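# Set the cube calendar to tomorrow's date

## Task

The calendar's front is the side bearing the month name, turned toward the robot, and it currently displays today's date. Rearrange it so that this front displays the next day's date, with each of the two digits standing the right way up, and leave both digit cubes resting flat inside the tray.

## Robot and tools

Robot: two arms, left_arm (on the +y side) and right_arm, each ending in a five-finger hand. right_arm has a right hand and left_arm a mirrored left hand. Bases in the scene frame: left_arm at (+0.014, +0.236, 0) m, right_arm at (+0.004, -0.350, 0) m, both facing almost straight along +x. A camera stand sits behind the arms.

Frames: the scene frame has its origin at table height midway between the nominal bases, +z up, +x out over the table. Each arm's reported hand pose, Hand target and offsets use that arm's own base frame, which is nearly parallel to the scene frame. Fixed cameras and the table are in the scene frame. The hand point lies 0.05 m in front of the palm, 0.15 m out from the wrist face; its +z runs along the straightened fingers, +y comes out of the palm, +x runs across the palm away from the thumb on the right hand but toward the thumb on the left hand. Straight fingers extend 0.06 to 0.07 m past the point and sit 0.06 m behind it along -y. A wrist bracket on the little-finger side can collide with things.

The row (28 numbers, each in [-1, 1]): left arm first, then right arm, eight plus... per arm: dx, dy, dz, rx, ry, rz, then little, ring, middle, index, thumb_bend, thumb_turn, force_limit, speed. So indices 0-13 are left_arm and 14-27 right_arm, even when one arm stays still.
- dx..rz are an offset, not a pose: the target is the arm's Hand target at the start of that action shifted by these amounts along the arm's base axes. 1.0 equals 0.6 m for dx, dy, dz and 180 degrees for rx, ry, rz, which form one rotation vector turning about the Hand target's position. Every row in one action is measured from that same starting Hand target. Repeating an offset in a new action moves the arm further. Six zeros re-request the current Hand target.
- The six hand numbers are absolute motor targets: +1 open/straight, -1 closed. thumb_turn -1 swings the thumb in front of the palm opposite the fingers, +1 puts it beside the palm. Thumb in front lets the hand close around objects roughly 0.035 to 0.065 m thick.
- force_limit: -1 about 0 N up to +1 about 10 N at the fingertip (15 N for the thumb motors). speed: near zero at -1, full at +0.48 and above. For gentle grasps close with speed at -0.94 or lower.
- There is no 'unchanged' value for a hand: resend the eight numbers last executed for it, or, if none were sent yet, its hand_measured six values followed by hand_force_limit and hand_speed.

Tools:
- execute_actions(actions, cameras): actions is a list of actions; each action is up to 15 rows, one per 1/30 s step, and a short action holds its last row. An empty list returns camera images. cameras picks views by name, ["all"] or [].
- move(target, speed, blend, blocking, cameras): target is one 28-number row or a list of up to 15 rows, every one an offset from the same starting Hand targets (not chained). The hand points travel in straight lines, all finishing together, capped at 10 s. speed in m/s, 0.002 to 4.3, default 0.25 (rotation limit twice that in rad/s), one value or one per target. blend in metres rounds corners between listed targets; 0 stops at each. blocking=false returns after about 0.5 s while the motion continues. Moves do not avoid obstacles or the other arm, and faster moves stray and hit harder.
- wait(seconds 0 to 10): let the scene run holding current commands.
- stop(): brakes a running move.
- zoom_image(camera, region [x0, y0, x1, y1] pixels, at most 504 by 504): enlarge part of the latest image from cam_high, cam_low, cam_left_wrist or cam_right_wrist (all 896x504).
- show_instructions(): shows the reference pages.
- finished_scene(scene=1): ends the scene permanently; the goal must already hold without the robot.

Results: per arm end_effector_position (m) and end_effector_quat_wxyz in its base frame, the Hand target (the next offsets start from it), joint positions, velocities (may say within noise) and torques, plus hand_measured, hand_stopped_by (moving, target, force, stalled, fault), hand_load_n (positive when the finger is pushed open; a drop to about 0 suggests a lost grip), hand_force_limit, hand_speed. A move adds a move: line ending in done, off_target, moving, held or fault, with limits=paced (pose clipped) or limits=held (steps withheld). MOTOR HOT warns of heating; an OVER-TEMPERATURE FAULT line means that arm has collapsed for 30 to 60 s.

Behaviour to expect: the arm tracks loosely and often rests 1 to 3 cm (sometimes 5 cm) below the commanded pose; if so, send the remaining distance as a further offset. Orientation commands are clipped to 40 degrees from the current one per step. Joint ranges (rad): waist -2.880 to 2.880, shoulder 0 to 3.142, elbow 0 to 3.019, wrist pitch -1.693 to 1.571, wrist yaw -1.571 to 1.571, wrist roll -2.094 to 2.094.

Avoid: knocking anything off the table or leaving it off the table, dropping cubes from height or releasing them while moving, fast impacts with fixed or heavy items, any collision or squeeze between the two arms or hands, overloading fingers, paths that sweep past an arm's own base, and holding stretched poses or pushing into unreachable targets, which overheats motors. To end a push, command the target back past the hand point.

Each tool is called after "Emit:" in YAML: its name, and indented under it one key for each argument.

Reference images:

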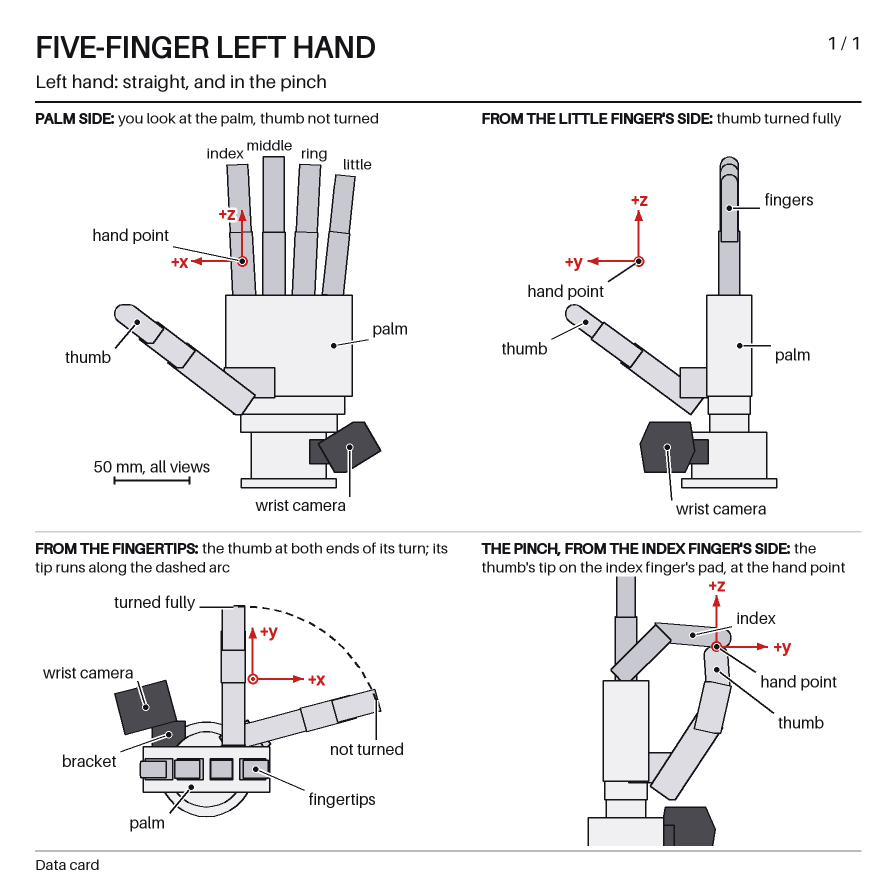

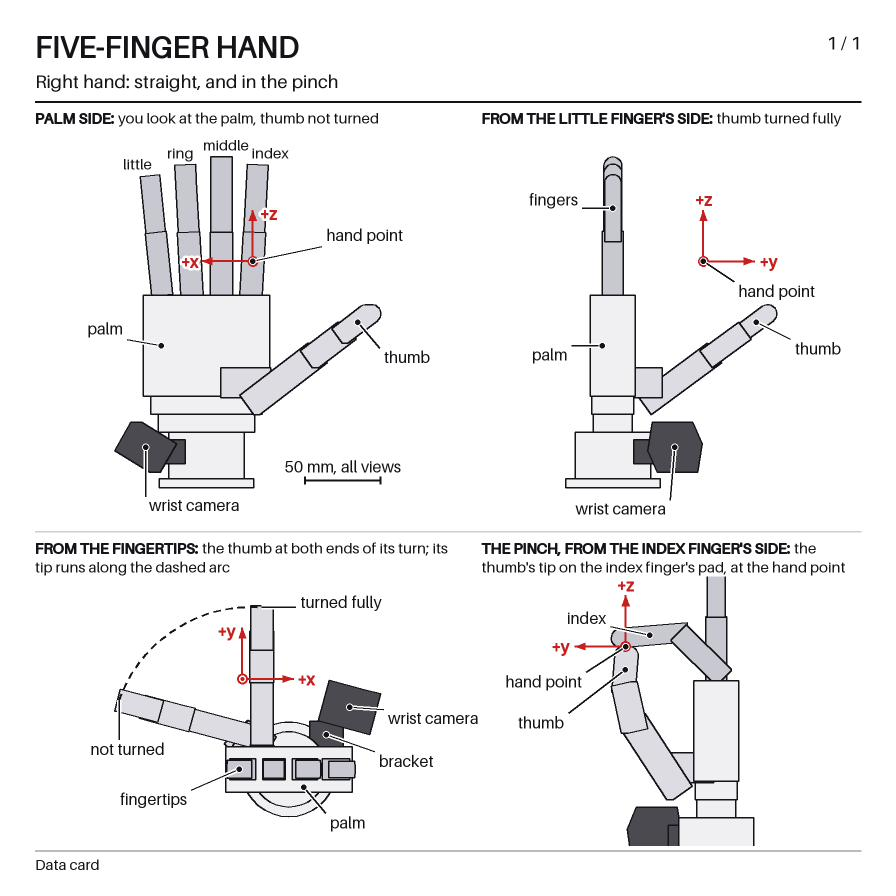

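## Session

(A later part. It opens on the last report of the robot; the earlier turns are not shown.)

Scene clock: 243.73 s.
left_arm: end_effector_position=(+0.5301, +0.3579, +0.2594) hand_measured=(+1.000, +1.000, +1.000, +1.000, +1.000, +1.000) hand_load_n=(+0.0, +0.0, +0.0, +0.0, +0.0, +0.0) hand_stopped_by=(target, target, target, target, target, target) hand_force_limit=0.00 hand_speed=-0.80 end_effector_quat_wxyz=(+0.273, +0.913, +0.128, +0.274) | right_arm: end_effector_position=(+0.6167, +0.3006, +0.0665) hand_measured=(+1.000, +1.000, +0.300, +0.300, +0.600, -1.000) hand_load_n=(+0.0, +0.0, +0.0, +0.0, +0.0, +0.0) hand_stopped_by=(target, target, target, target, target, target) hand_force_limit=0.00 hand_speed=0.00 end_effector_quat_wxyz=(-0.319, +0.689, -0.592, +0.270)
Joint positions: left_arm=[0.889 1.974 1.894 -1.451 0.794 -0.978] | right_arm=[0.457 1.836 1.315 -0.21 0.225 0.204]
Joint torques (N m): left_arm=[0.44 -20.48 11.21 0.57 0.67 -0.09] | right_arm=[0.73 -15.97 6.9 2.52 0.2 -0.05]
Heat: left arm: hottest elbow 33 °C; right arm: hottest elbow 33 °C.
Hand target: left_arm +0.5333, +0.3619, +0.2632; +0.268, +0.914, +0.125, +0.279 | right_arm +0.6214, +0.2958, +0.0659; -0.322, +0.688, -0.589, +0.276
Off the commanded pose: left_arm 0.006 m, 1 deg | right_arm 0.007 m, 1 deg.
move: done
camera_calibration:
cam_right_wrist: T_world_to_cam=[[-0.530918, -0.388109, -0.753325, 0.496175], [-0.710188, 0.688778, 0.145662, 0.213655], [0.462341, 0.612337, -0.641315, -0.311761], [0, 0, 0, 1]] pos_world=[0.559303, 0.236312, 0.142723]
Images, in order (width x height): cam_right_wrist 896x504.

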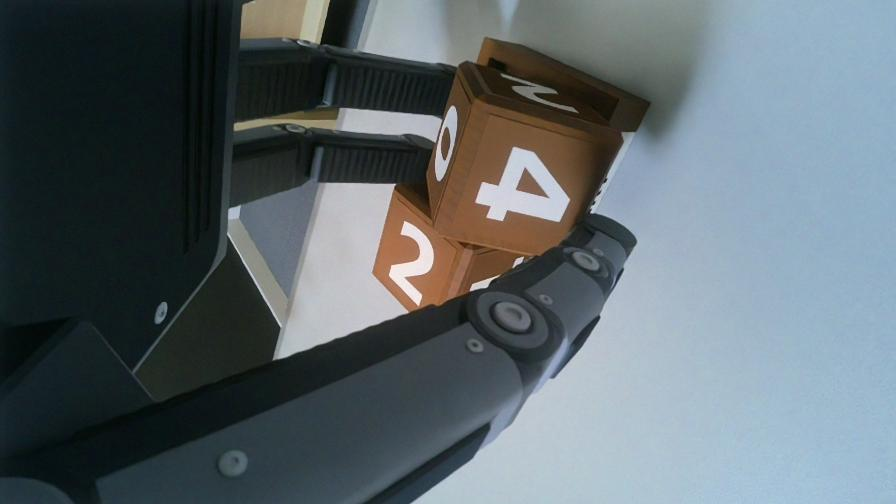

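Emit:
zoom_image:
  camera: "cam_right_wrist"
  region: [340, 20, 660, 340]

Emit:
wait:
  seconds: 0.1
  cameras: ["cam_high","cam_low"]

Emit:
zoom_image:
  camera: "cam_low"
  region: [370, 260, 450, 320]

Emit:
zoom_image:
  camera: "cam_high"
  region: [300, 190, 400, 270]

Scaled by 1.575 from the camera's 896x504 image, which has a finer 1280x720 frame.

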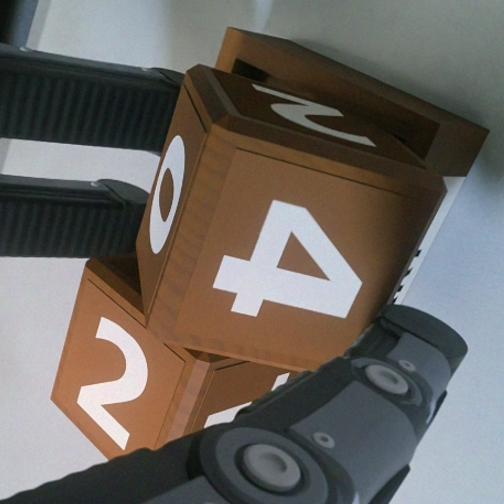

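Scene clock: 251.53 s.
left_arm: end_effector_position=(+0.5301, +0.3579, +0.2594) hand_measured=(+1.000, +1.000, +1.000, +1.000, +1.000, +1.000) hand_load_n=(+0.0, +0.0, +0.5, +0.0, +0.0, +0.0) hand_stopped_by=(target, target, target, target, target, target) hand_force_limit=0.00 hand_speed=-0.80 end_effector_quat_wxyz=(+0.273, +0.913, +0.128, +0.274) | right_arm: end_effector_position=(+0.6167, +0.3005, +0.0665) hand_measured=(+1.000, +1.000, +0.300, +0.300, +0.600, -1.000) hand_load_n=(+0.0, +0.0, +0.0, +0.0, +0.5, +0.0) hand_stopped_by=(target, target, target, target, target, target) hand_force_limit=0.00 hand_speed=0.00 end_effector_quat_wxyz=(-0.319, +0.690, -0.591, +0.270)
Joint positions: left_arm=[0.889 1.974 1.894 -1.451 0.794 -0.978] | right_arm=[0.457 1.836 1.315 -0.21 0.225 0.203]
Joint torques (N m): left_arm=[0.38 -20.6 11.23 0.57 0.68 -0.09] | right_arm=[1.08 -15.79 7.04 2.45 0.17 0.01]
Heat: left arm: hottest elbow 33 °C; right arm: hottest elbow 33 °C.
Hand target: left_arm +0.5333, +0.3619, +0.2632; +0.268, +0.914, +0.125, +0.279 | right_arm +0.6214, +0.2958, +0.0659; -0.322, +0.688, -0.589, +0.276
Off the commanded pose: left_arm 0.006 m, 1 deg | right_arm 0.007 m, 1 deg.
wait: 0.10 s; at rest from the start
Images, in order (width x height): cam_high 896x504, cam_low 896x504.

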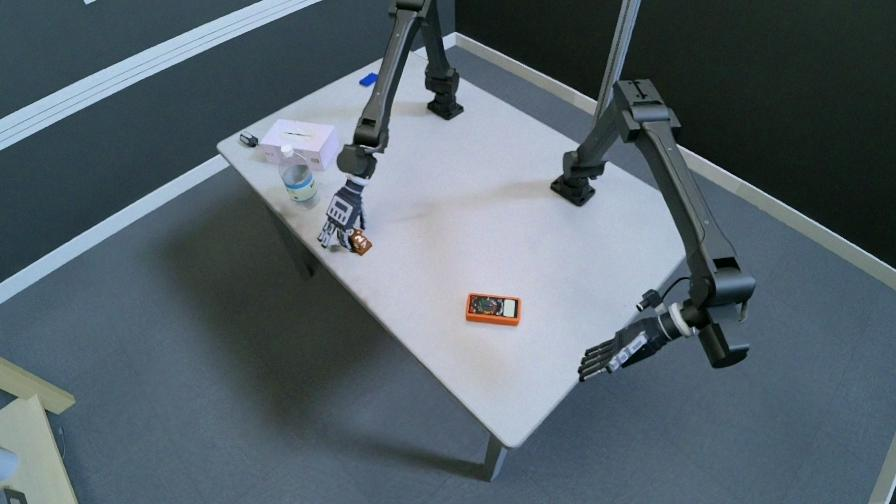

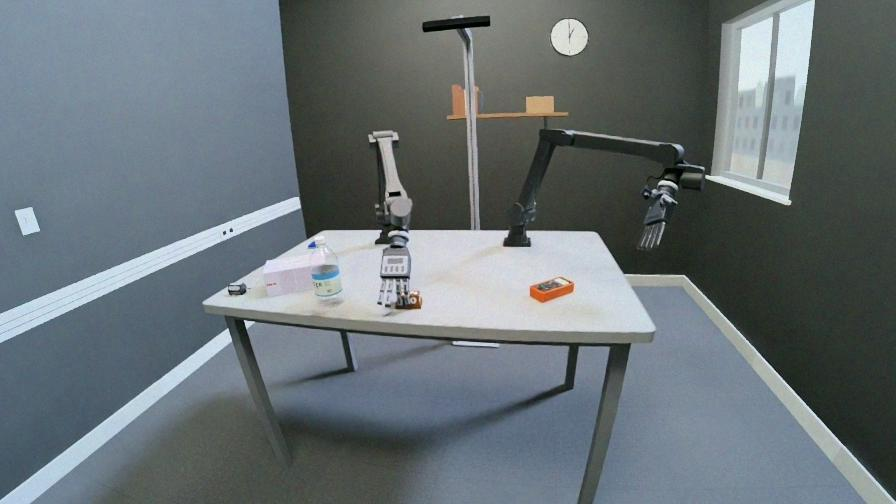

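Scaled by 6.300 from the camera's 896x504 image, which has a finer 1280x720 frame.

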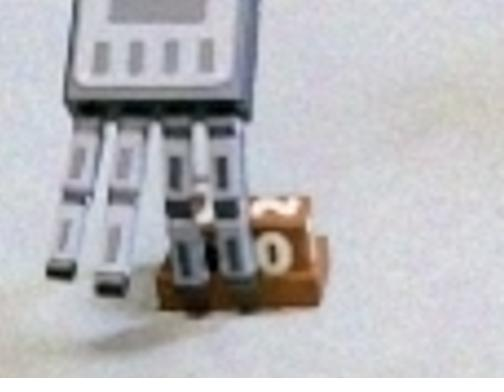

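Scaled by 5.040 from the camera's 896x504 image, which has a finer 1280x720 frame.

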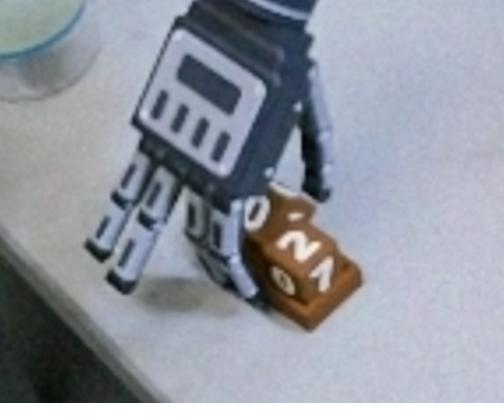

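Emit:
move:
  target: [0,0,0,0,0,0,1,1,1,1,1,1,0,-0.8,0.02,0.005,0.007,0,0,0.0,1,1,0.3,0.3,0.6,-1,0,0]
  speed: 0.05
  cameras: ["cam_right_wrist"]

Scene clock: 262.03 s.
left_arm: end_effector_position=(+0.5301, +0.3579, +0.2594) hand_measured=(+1.000, +1.000, +1.000, +1.000, +1.000, +1.000) hand_load_n=(+0.0, +0.0, +0.0, +0.0, +0.0, +0.0) hand_stopped_by=(target, target, target, target, target, target) hand_force_limit=0.00 hand_speed=-0.80 end_effector_quat_wxyz=(+0.273, +0.913, +0.128, +0.274) | right_arm: end_effector_position=(+0.6170, +0.2987, +0.0619) hand_measured=(+1.000, +1.000, +0.300, +0.300, +0.600, -1.000) hand_load_n=(+0.0, +0.0, +0.0, +0.0, +0.0, +0.0) hand_stopped_by=(target, target, target, target, target, target) hand_force_limit=0.00 hand_speed=0.00 end_effector_quat_wxyz=(-0.315, +0.691, -0.592, +0.270)
Joint positions: left_arm=[0.889 1.974 1.894 -1.451 0.794 -0.978] | right_arm=[0.455 1.843 1.315 -0.21 0.225 0.2]
Joint torques (N m): left_arm=[0.67 -20.48 11.19 0.47 0.68 -0.09] | right_arm=[0.73 -15.21 10.14 1.51 0.06 -0.02]
Heat: left arm: hottest elbow 33 °C; right arm: hottest elbow 32 °C.
Hand target: left_arm +0.5333, +0.3619, +0.2632; +0.268, +0.914, +0.125, +0.279 | right_arm +0.6334, +0.2988, +0.0701; -0.322, +0.688, -0.589, +0.276
Off the commanded pose: left_arm 0.006 m, 1 deg | right_arm 0.018 m, 1 deg.
move: off_target (right_arm)
camera_calibration:
cam_right_wrist: T_world_to_cam=[[-0.535083, -0.392654, -0.748003, 0.495681], [-0.709519, 0.689475, 0.145623, 0.215221], [0.458551, 0.608643, -0.647522, -0.309819], [0, 0, 0, 1]] pos_world=[0.560002, 0.234811, 0.138815]
Images, in order (width x height): cam_right_wrist 896x504.

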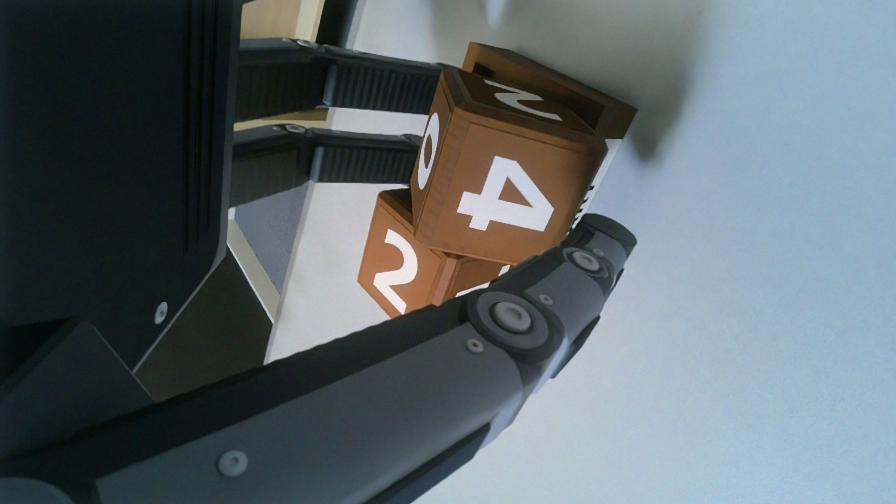

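Emit:
move:
  target: [0,0,0,0,0,0,1,1,1,1,1,1,0,-0.8,0.013,0.005,0.007,0,0,0.0,1,1,0.3,0.3,0.6,-1,0,0]
  speed: 0.05
  cameras: ["cam_right_wrist"]

Scene clock: 266.23 s.
left_arm: end_effector_position=(+0.5301, +0.3579, +0.2594) hand_measured=(+1.000, +1.000, +1.000, +1.000, +1.000, +1.000) hand_load_n=(+0.0, +0.5, +0.0, +0.0, +0.0, +0.0) hand_stopped_by=(target, target, target, target, target, target) hand_force_limit=0.00 hand_speed=-0.80 end_effector_quat_wxyz=(+0.273, +0.913, +0.128, +0.274) | right_arm: end_effector_position=(+0.6220, +0.3006, +0.0628) hand_measured=(+1.000, +1.000, +0.300, +0.300, +0.600, -1.000) hand_load_n=(+0.0, +0.0, +0.0, +0.0, +0.0, +0.0) hand_stopped_by=(target, target, target, target, target, target) hand_force_limit=0.00 hand_speed=0.00 end_effector_quat_wxyz=(-0.315, +0.691, -0.592, +0.270)
Joint positions: left_arm=[0.889 1.974 1.894 -1.451 0.794 -0.978] | right_arm=[0.454 1.854 1.335 -0.219 0.224 0.199]
Joint torques (N m): left_arm=[0.62 -20.6 11.25 0.54 0.67 -0.08] | right_arm=[0.79 -15.27 11.08 1.17 0 -0.03]
Heat: left arm: hottest elbow 34 °C; right arm: hottest elbow 33 °C.
Hand target: left_arm +0.5333, +0.3619, +0.2632; +0.268, +0.914, +0.125, +0.279 | right_arm +0.6412, +0.3018, +0.0743; -0.322, +0.688, -0.589, +0.275
Off the commanded pose: left_arm 0.006 m, 1 deg | right_arm 0.022 m, 1 deg.
move: off_target (right_arm)
camera_calibration:
cam_right_wrist: T_world_to_cam=[[-0.535358, -0.393074, -0.747586, 0.500139], [-0.709507, 0.689503, 0.145555, 0.217311], [0.458249, 0.608341, -0.64802, -0.312416], [0, 0, 0, 1]] pos_world=[0.565102, 0.236811, 0.139815]
Images, in order (width x height): cam_right_wrist 896x504.

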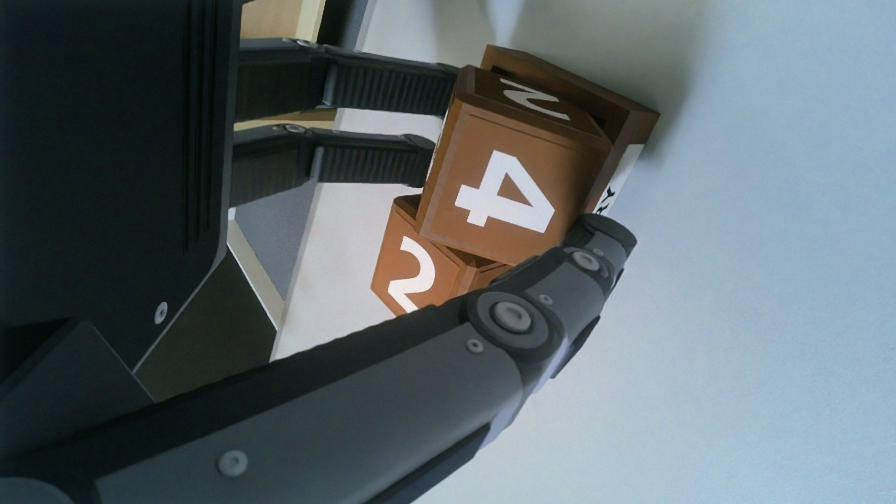

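Emit:
move:
  target: [0,0,0,0,0,0,1,1,1,1,1,1,0,-0.8,0.012,0,-0.01,0,0,0.0,1,1,0.3,0.3,0.6,-1,0,0]
  speed: 0.05
  cameras: ["cam_right_wrist"]

Scene clock: 269.93 s.
left_arm: end_effector_position=(+0.5301, +0.3579, +0.2594) hand_measured=(+1.000, +1.000, +1.000, +1.000, +1.000, +1.000) hand_load_n=(+0.0, +0.0, +0.0, +0.0, +0.0, +0.0) hand_stopped_by=(target, target, target, target, target, target) hand_force_limit=0.00 hand_speed=-0.80 end_effector_quat_wxyz=(+0.273, +0.913, +0.128, +0.274) | right_arm: end_effector_position=(+0.6279, +0.3000, +0.0567) hand_measured=(+1.000, +1.000, +0.300, +0.300, +0.600, -1.000) hand_load_n=(+0.0, +0.0, +0.0, +0.0, +0.0, +0.0) hand_stopped_by=(target, target, target, target, target, target) hand_force_limit=0.00 hand_speed=0.00 end_effector_quat_wxyz=(-0.313, +0.692, -0.592, +0.269)
Joint positions: left_arm=[0.889 1.974 1.894 -1.451 0.794 -0.978] | right_arm=[0.449 1.875 1.352 -0.219 0.221 0.196]
Joint torques (N m): left_arm=[0.56 -20.48 11.23 0.59 0.68 -0.09] | right_arm=[1.14 -15.56 11.06 1.48 0.03 0.02]
Heat: left arm: hottest elbow 34 °C; right arm: hottest elbow 33 °C.
Hand target: left_arm +0.5333, +0.3619, +0.2632; +0.268, +0.914, +0.125, +0.279 | right_arm +0.6483, +0.3017, +0.0683; -0.322, +0.688, -0.589, +0.275
Off the commanded pose: left_arm 0.006 m, 1 deg | right_arm 0.024 m, 1 deg.
move: off_target (right_arm)
camera_calibration:
cam_right_wrist: T_world_to_cam=[[-0.539306, -0.394718, -0.743873, 0.501312], [-0.708561, 0.690052, 0.147545, 0.221935], [0.455072, 0.606651, -0.651831, -0.315964], [0, 0, 0, 1]] pos_world=[0.571401, 0.23641, 0.134212]
Images, in order (width x height): cam_right_wrist 896x504.

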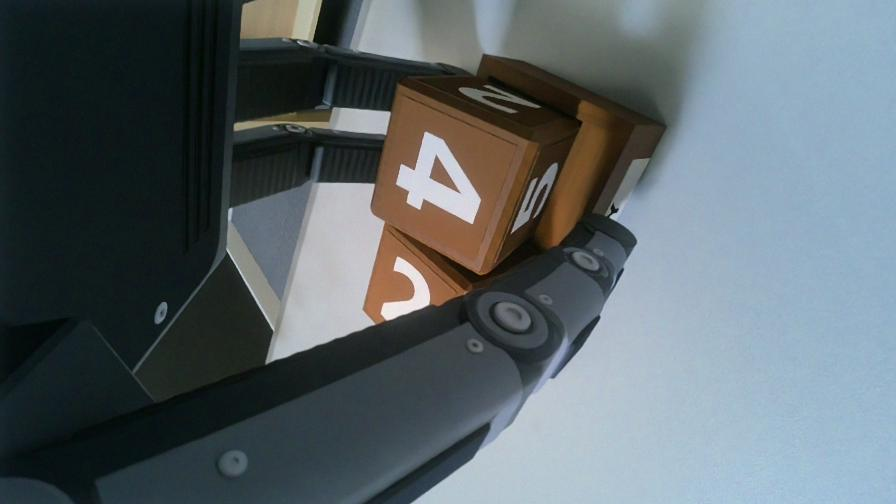

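Emit:
zoom_image:
  camera: "cam_right_wrist"
  region: [340, 30, 700, 330]

Emit:
wait:
  seconds: 0.1
  cameras: ["cam_high","cam_low"]

Emit:
zoom_image:
  camera: "cam_low"
  region: [370, 260, 450, 320]

Emit:
zoom_image:
  camera: "cam_high"
  region: [310, 200, 390, 270]

Scaled by 1.400 from the camera's 896x504 image, which has a finer 1280x720 frame.

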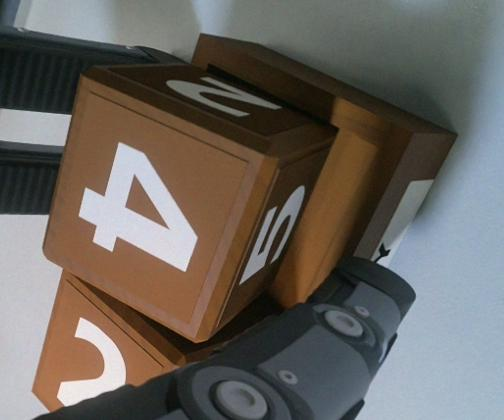

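Scene clock: 278.80 s.
left_arm: end_effector_position=(+0.5301, +0.3579, +0.2594) hand_measured=(+1.000, +1.000, +1.000, +1.000, +1.000, +1.000) hand_load_n=(+0.0, +0.0, +0.0, +0.0, +0.0, +0.0) hand_stopped_by=(target, target, target, target, target, target) hand_force_limit=0.00 hand_speed=-0.80 end_effector_quat_wxyz=(+0.273, +0.913, +0.128, +0.274) | right_arm: end_effector_position=(+0.6282, +0.3002, +0.0566) hand_measured=(+1.000, +1.000, +0.300, +0.300, +0.600, -1.000) hand_load_n=(+0.0, +0.0, +0.0, +0.0, +0.0, +0.0) hand_stopped_by=(target, target, target, target, target, target) hand_force_limit=0.00 hand_speed=0.00 end_effector_quat_wxyz=(-0.313, +0.692, -0.592, +0.269)
Joint positions: left_arm=[0.889 1.974 1.894 -1.451 0.794 -0.978] | right_arm=[0.449 1.876 1.352 -0.219 0.221 0.196]
Joint torques (N m): left_arm=[0.44 -20.37 11.26 0.55 0.68 -0.1] | right_arm=[0.44 -15.03 11.11 1.63 0.04 -0.01]
Heat: left arm: hottest elbow 34 °C; right arm: hottest elbow 34 °C.
Hand target: left_arm +0.5333, +0.3619, +0.2632; +0.268, +0.914, +0.125, +0.279 | right_arm +0.6485, +0.3018, +0.0686; -0.322, +0.688, -0.589, +0.276
Off the commanded pose: left_arm 0.006 m, 1 deg | right_arm 0.023 m, 1 deg.
wait: 0.10 s; at rest from the start
Images, in order (width x height): cam_high 896x504, cam_low 896x504.

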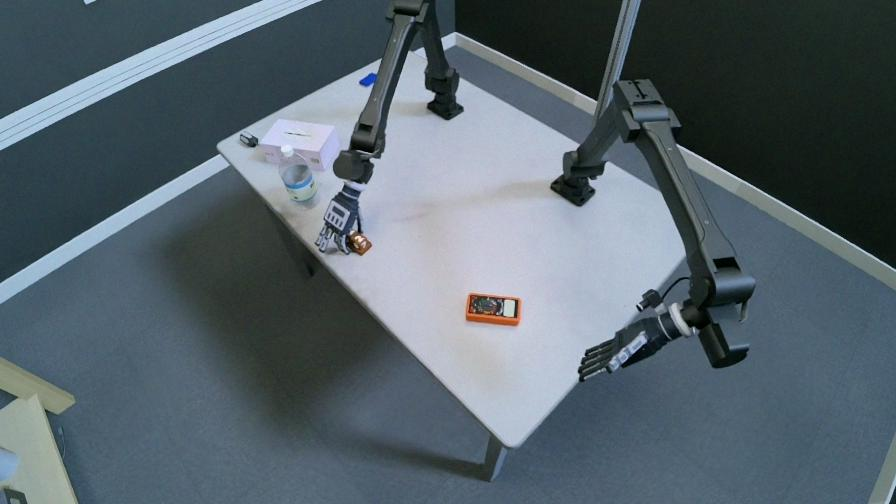

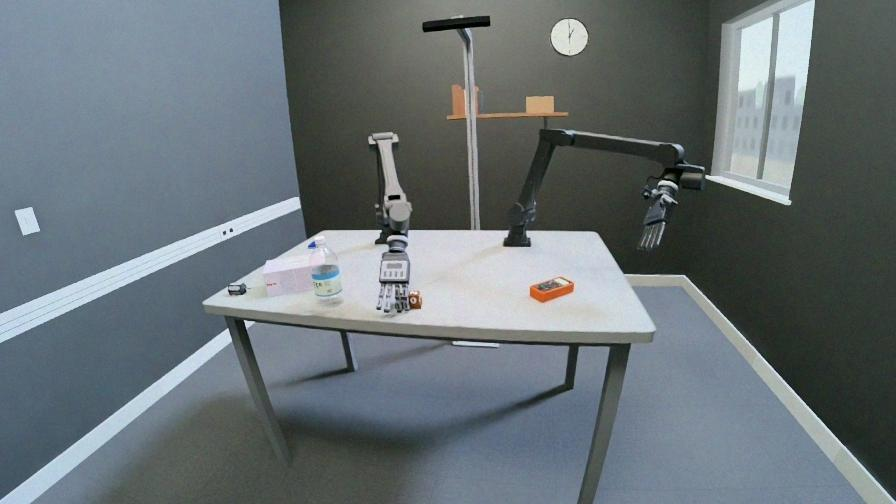

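Scaled by 6.300 from the camera's 896x504 image, which has a finer 1280x720 frame.

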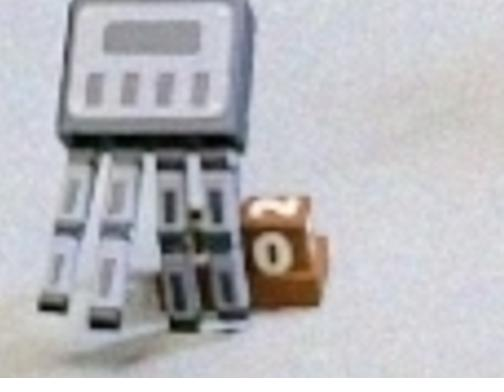

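Scaled by 6.300 from the camera's 896x504 image, which has a finer 1280x720 frame.

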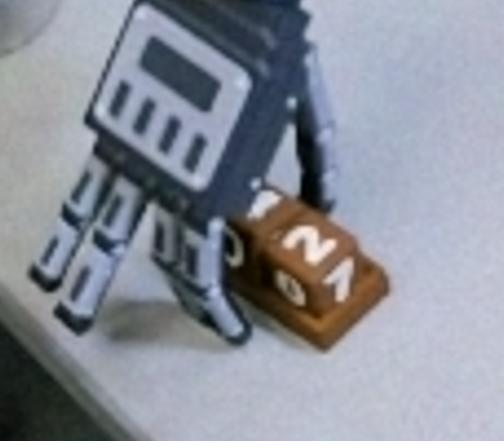

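Emit:
move:
  target:
    - [0,0,0,0,0,0,1,1,1,1,1,1,0,-0.8,0,0,0,0,0,0.0,1,1,0.5,0.5,0.75,-1,0,-0.5]
    - [0,0,0,0,0,0,1,1,1,1,1,1,0,-0.8,0.0,0,0.05,0,0,0.0,1,1,0.5,0.5,0.75,-1,0,-0.5]
  speed: 0.08
  cameras: ["cam_right_wrist", "cam_low", "cam_high"]

Emit:
zoom_image:
  camera: "cam_low"
  region: [370, 260, 450, 320]

Emit:
zoom_image:
  camera: "cam_high"
  region: [310, 200, 390, 270]

Scene clock: 302.77 s.
left_arm: end_effector_position=(+0.5301, +0.3579, +0.2594) hand_measured=(+1.000, +1.000, +1.000, +1.000, +1.000, +1.000) hand_load_n=(+0.0, +0.0, +0.0, -0.5, +0.0, +0.0) hand_stopped_by=(target, target, target, target, target, target) hand_force_limit=0.00 hand_speed=-0.80 end_effector_quat_wxyz=(+0.273, +0.913, +0.128, +0.274) | right_arm: end_effector_position=(+0.6273, +0.2997, +0.0623) hand_measured=(+1.000, +1.000, +0.500, +0.500, +0.750, -1.000) hand_load_n=(+0.0, +0.0, +0.0, +0.0, +0.0, +0.0) hand_stopped_by=(target, target, target, target, target, target) hand_force_limit=0.00 hand_speed=-0.50 end_effector_quat_wxyz=(-0.300, +0.698, -0.594, +0.263)
Joint positions: left_arm=[0.889 1.974 1.894 -1.451 0.794 -0.978] | right_arm=[0.449 1.876 1.384 -0.282 0.221 0.195]
Joint torques (N m): left_arm=[0.44 -20.42 11.22 0.58 0.66 -0.1] | right_arm=[0.91 -18.43 11.06 1.09 0.06 0]
Heat: left arm: hottest elbow 34 °C; right arm: hottest elbow 35 °C.
Hand target: left_arm +0.5333, +0.3619, +0.2632; +0.268, +0.914, +0.125, +0.279 | right_arm +0.6484, +0.3018, +0.0985; -0.322, +0.688, -0.589, +0.276
Off the commanded pose: left_arm 0.006 m, 1 deg | right_arm 0.042 m, 3 deg.
move: off_target (right_arm)
camera_calibration:
cam_right_wrist: T_world_to_cam=[[-0.559225, -0.405093, -0.723303, 0.519335], [-0.704719, 0.691805, 0.157404, 0.217386], [0.436622, 0.59775, -0.672351, -0.296307], [0, 0, 0, 1]] pos_world=[0.572995, 0.237107, 0.142197]
Images, in order (width x height): cam_high 896x504, cam_low 896x504, cam_right_wrist 896x504.

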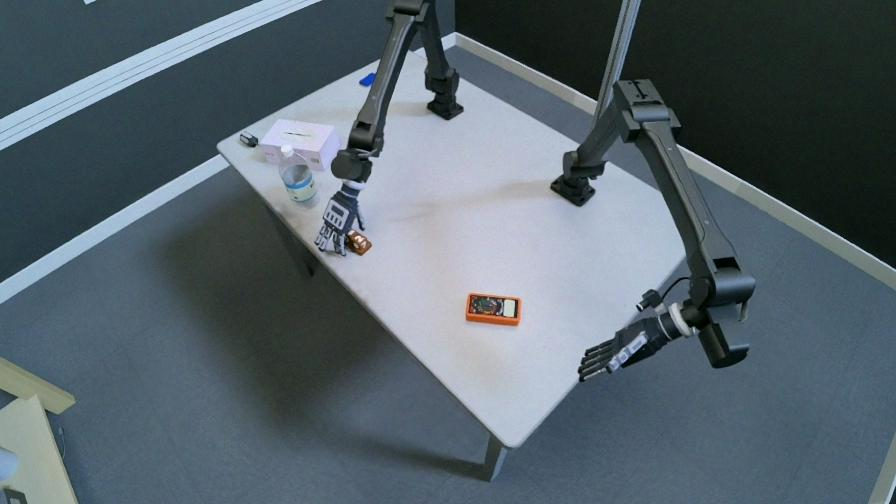

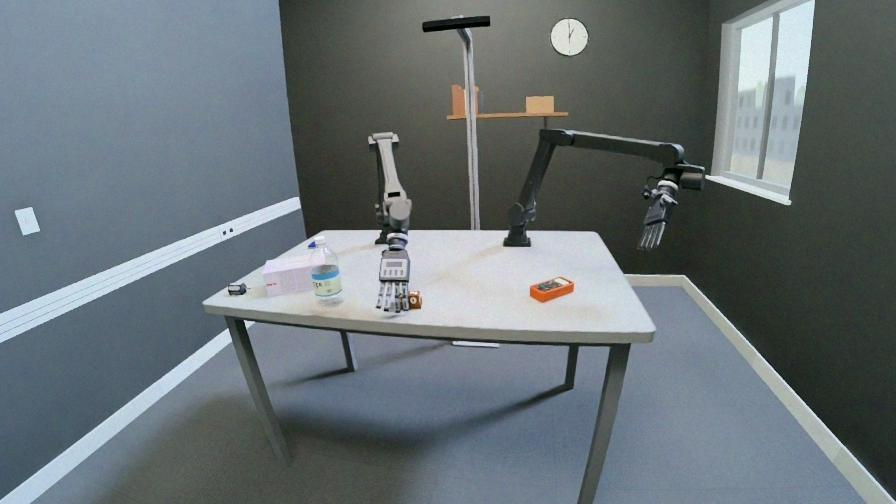

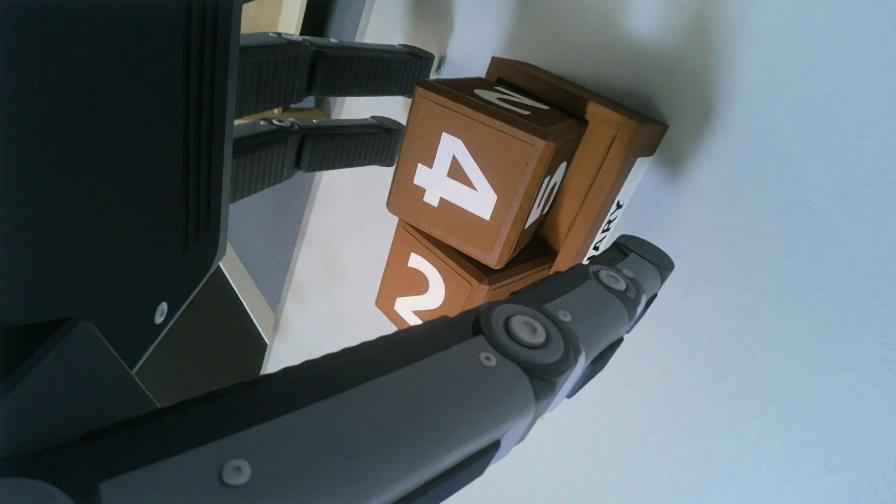

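Scaled by 6.300 from the camera's 896x504 image, which has a finer 1280x720 frame.

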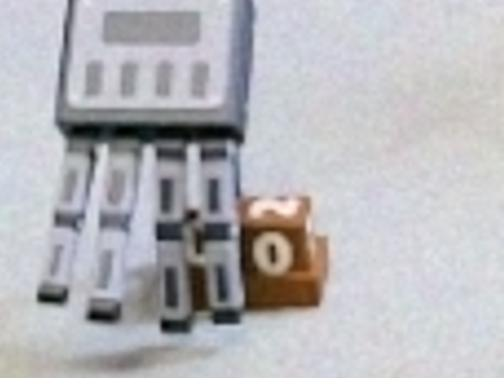

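Scaled by 6.300 from the camera's 896x504 image, which has a finer 1280x720 frame.

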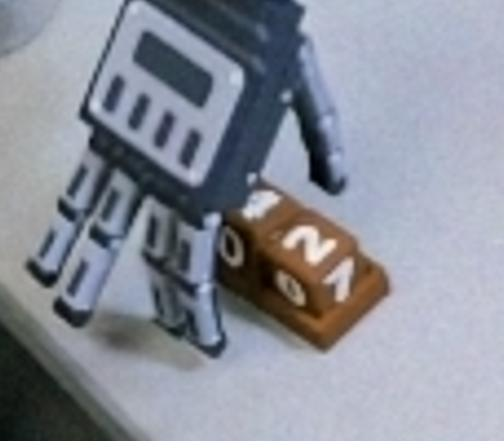

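Emit:
move:
  target: [0,0,0,0,0,0,1,1,1,1,1,1,0,-0.8,-0.017,0,-0.028,0,0,0.0,1,1,0.0,0.0,0.3,-1,-0.5,-0.9]
  speed: 0.05
  cameras: ["cam_right_wrist", "cam_low", "cam_high"]

Emit:
zoom_image:
  camera: "cam_right_wrist"
  region: [340, 30, 700, 330]

Scene clock: 328.87 s.
left_arm: end_effector_position=(+0.5301, +0.3579, +0.2594) hand_measured=(+1.000, +1.000, +1.000, +1.000, +1.000, +1.000) hand_load_n=(+0.0, +0.0, +0.0, +0.0, +0.0, +0.0) hand_stopped_by=(target, target, target, target, target, target) hand_force_limit=0.00 hand_speed=-0.80 end_effector_quat_wxyz=(+0.273, +0.913, +0.128, +0.274) | right_arm: end_effector_position=(+0.6302, +0.3011, +0.0651) hand_measured=(+1.000, +1.000, +0.036, +0.008, +0.510, -1.000) hand_load_n=(+0.0, +0.0, +2.5, +4.5, +5.5, -0.5) hand_stopped_by=(target, target, force, force, force, target) hand_force_limit=-0.50 hand_speed=-0.90 end_effector_quat_wxyz=(-0.306, +0.695, -0.593, +0.266)
Joint positions: left_arm=[0.889 1.974 1.894 -1.451 0.794 -0.978] | right_arm=[0.449 1.875 1.384 -0.268 0.221 0.195]
Joint torques (N m): left_arm=[0.5 -20.42 11.17 0.64 0.66 -0.09] | right_arm=[1.2 -17.79 7.58 2.47 0.2 0.03]
Heat: left arm: hottest elbow 34 °C; right arm: hottest elbow 34 °C.
Hand target: left_arm +0.5333, +0.3619, +0.2632; +0.268, +0.914, +0.125, +0.279 | right_arm +0.6382, +0.3018, +0.0816; -0.322, +0.688, -0.589, +0.276
Off the commanded pose: left_arm 0.006 m, 1 deg | right_arm 0.018 m, 2 deg.
move: off_target (right_arm)
camera_calibration:
cam_right_wrist: T_world_to_cam=[[-0.549435, -0.400431, -0.733332, 0.516631], [-0.70684, 0.690762, 0.1524, 0.220037], [0.445532, 0.602082, -0.66257, -0.304156], [0, 0, 0, 1]] pos_world=[0.574898, 0.238009, 0.143804]
Images, in order (width x height): cam_high 896x504, cam_low 896x504, cam_right_wrist 896x504.

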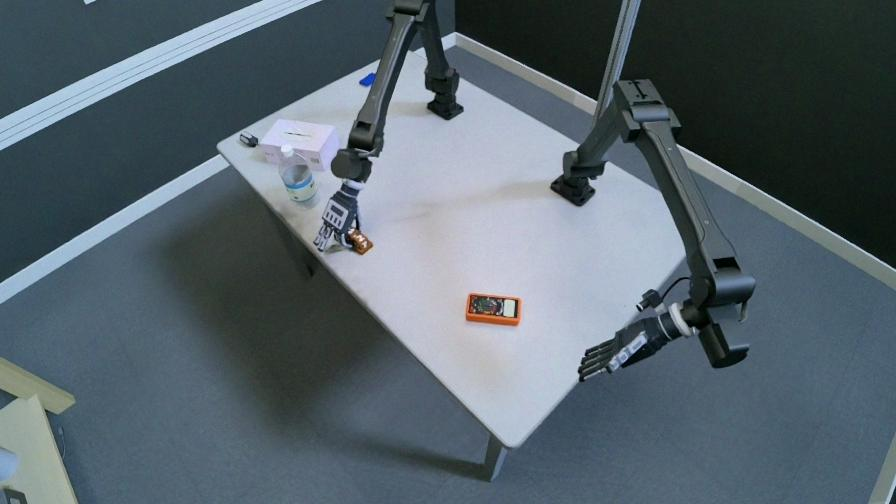

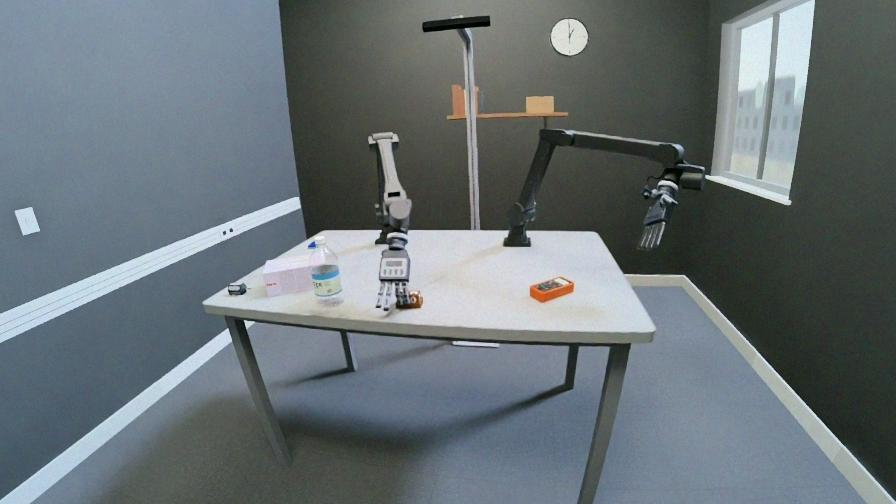

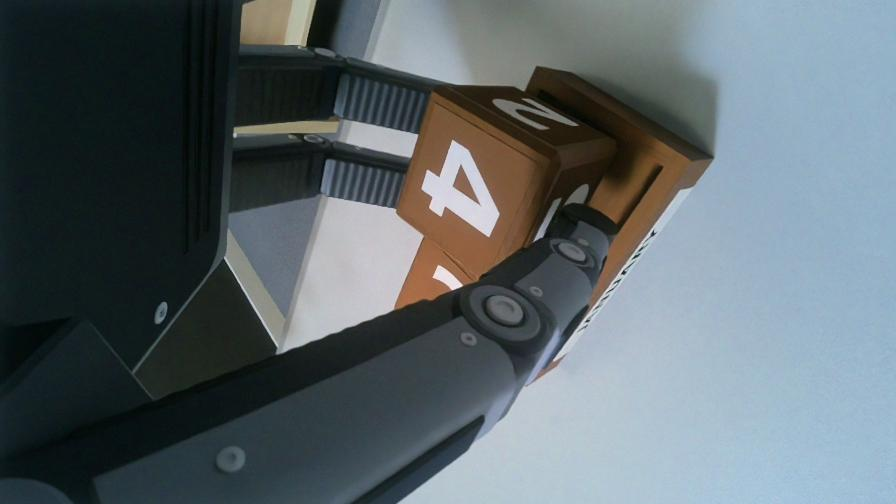

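Scaled by 1.400 from the camera's 896x504 image, which has a finer 1280x720 frame.

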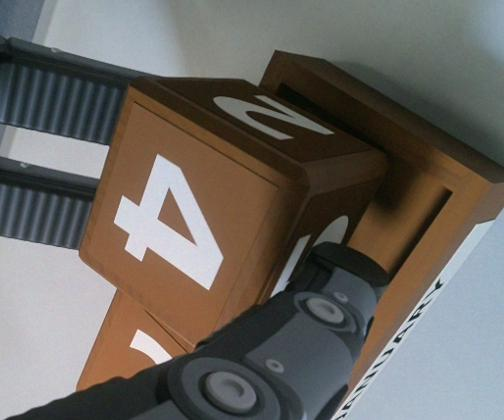

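Emit:
move:
  target: [0,0,0,0,0,0,1,1,1,1,1,1,0,-0.8,0,0,0.13,0,0,0.0,1,1,0.0,0.0,0.3,-1,-0.5,-0.9]
  speed: 0.08
  cameras: ["cam_right_wrist", "cam_low", "cam_high"]

Emit:
zoom_image:
  camera: "cam_high"
  region: [310, 200, 390, 270]

Emit:
zoom_image:
  camera: "cam_low"
  region: [370, 260, 450, 320]

Scene clock: 333.43 s.
left_arm: end_effector_position=(+0.5301, +0.3579, +0.2594) hand_measured=(+1.000, +1.000, +1.000, +1.000, +1.000, +1.000) hand_load_n=(+0.0, +0.0, +0.5, +0.0, +0.0, +0.0) hand_stopped_by=(target, target, target, target, target, target) hand_force_limit=0.00 hand_speed=-0.80 end_effector_quat_wxyz=(+0.273, +0.913, +0.128, +0.274) | right_arm: end_effector_position=(+0.6213, +0.2968, +0.1248) hand_measured=(+1.000, +1.000, +0.036, +0.008, +0.510, -1.000) hand_load_n=(+0.0, +0.0, +2.5, +4.5, +5.5, -0.5) hand_stopped_by=(target, target, force, force, force, target) hand_force_limit=-0.50 hand_speed=-0.90 end_effector_quat_wxyz=(-0.300, +0.698, -0.594, +0.264)
Joint positions: left_arm=[0.889 1.974 1.894 -1.451 0.794 -0.978] | right_arm=[0.449 1.793 1.441 -0.42 0.221 0.195]
Joint torques (N m): left_arm=[0.5 -20.42 11.15 0.55 0.67 -0.1] | right_arm=[1.61 -17.14 11.69 1.03 0.22 0.03]
Heat: left arm: hottest elbow 34 °C; right arm: hottest elbow 34 °C.
Hand target: left_arm +0.5333, +0.3619, +0.2632; +0.268, +0.914, +0.125, +0.279 | right_arm +0.6383, +0.3018, +0.1598; -0.322, +0.688, -0.589, +0.276
Off the commanded pose: left_arm 0.006 m, 1 deg | right_arm 0.039 m, 3 deg.
move: off_target (right_arm)
camera_calibration:
cam_right_wrist: T_world_to_cam=[[-0.558235, -0.404598, -0.724344, 0.559347], [-0.704953, 0.691672, 0.156943, 0.205545], [0.43751, 0.598239, -0.671338, -0.250847], [0, 0, 0, 1]] pos_world=[0.566895, 0.234208, 0.204498]
Images, in order (width x height): cam_high 896x504, cam_low 896x504, cam_right_wrist 896x504.

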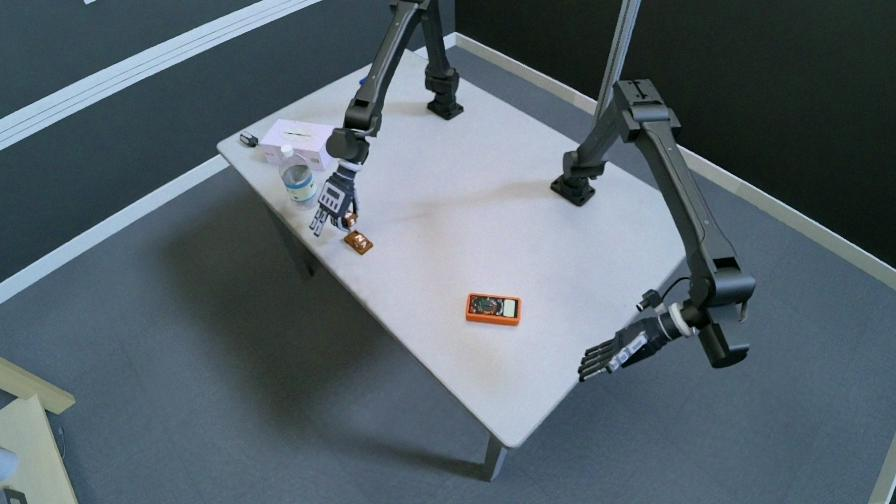

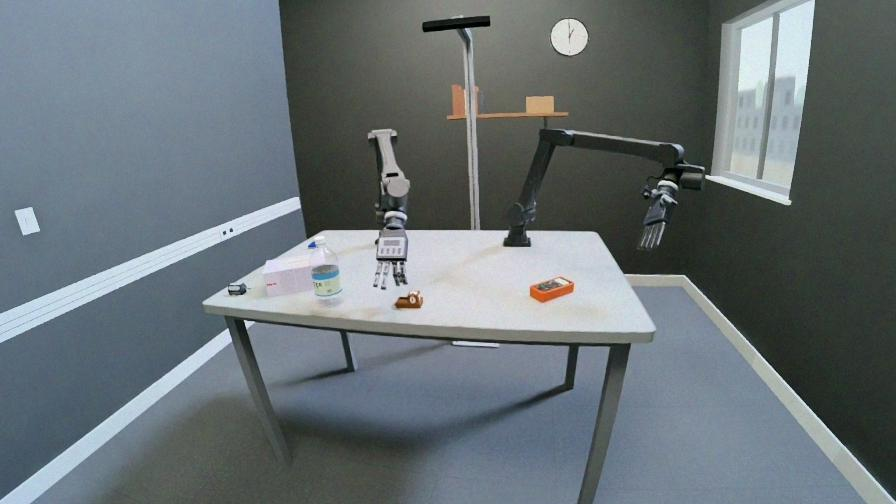

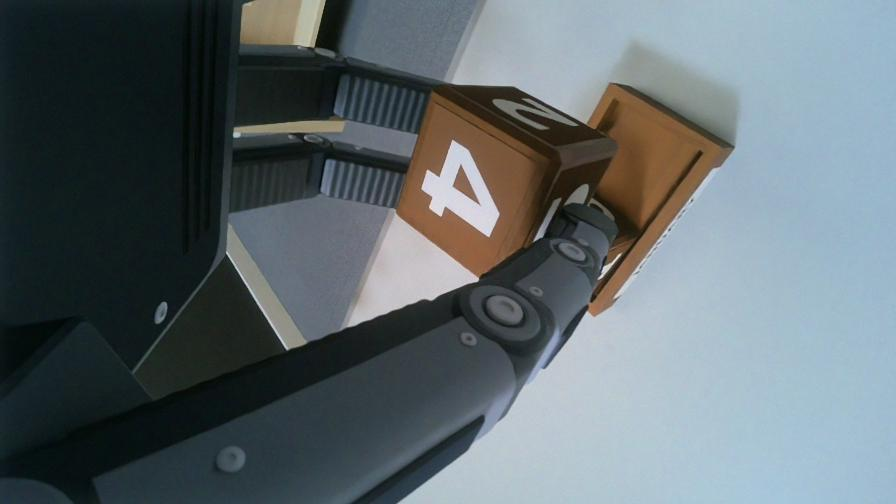

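Scaled by 6.300 from the camera's 896x504 image, which has a finer 1280x720 frame.

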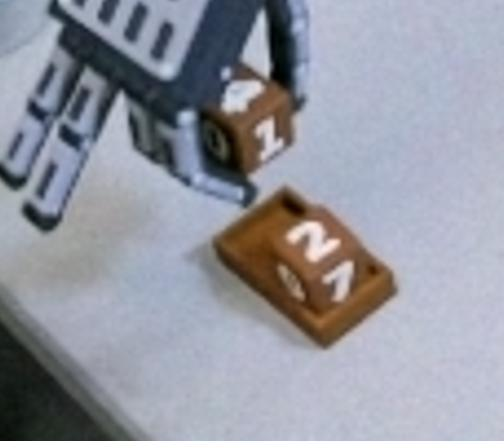

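Scaled by 6.300 from the camera's 896x504 image, which has a finer 1280x720 frame.

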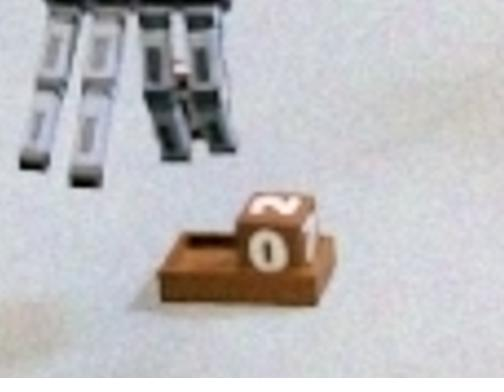

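Emit:
zoom_image:
  camera: "cam_high"
  region: [335, 200, 375, 250]

Emit:
zoom_image:
  camera: "cam_right_wrist"
  region: [540, 80, 740, 320]

Scaled by 10.080 from the camera's 896x504 image, which has a finer 1280x720 frame.

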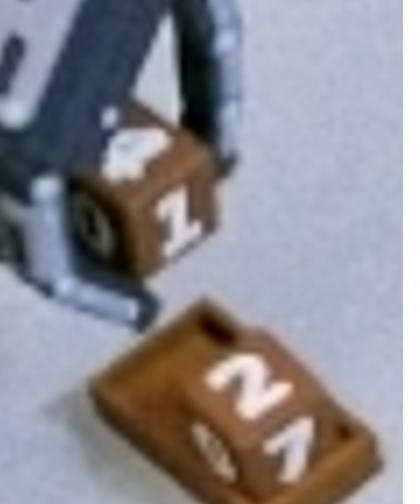

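Scaled by 2.100 from the camera's 896x504 image, which has a finer 1280x720 frame.

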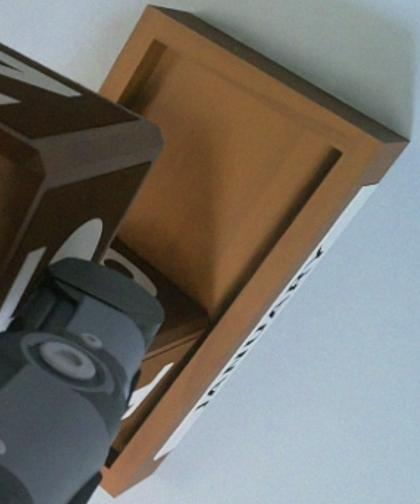

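Emit:
zoom_image:
  camera: "cam_right_wrist"
  region: [380, 60, 640, 300]

Scaled by 1.938 from the camera's 896x504 image, which has a finer 1280x720 frame.

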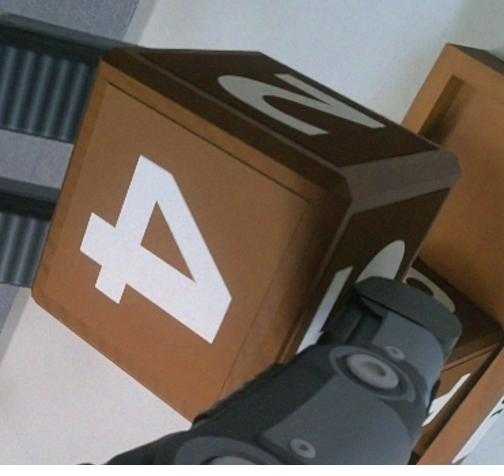

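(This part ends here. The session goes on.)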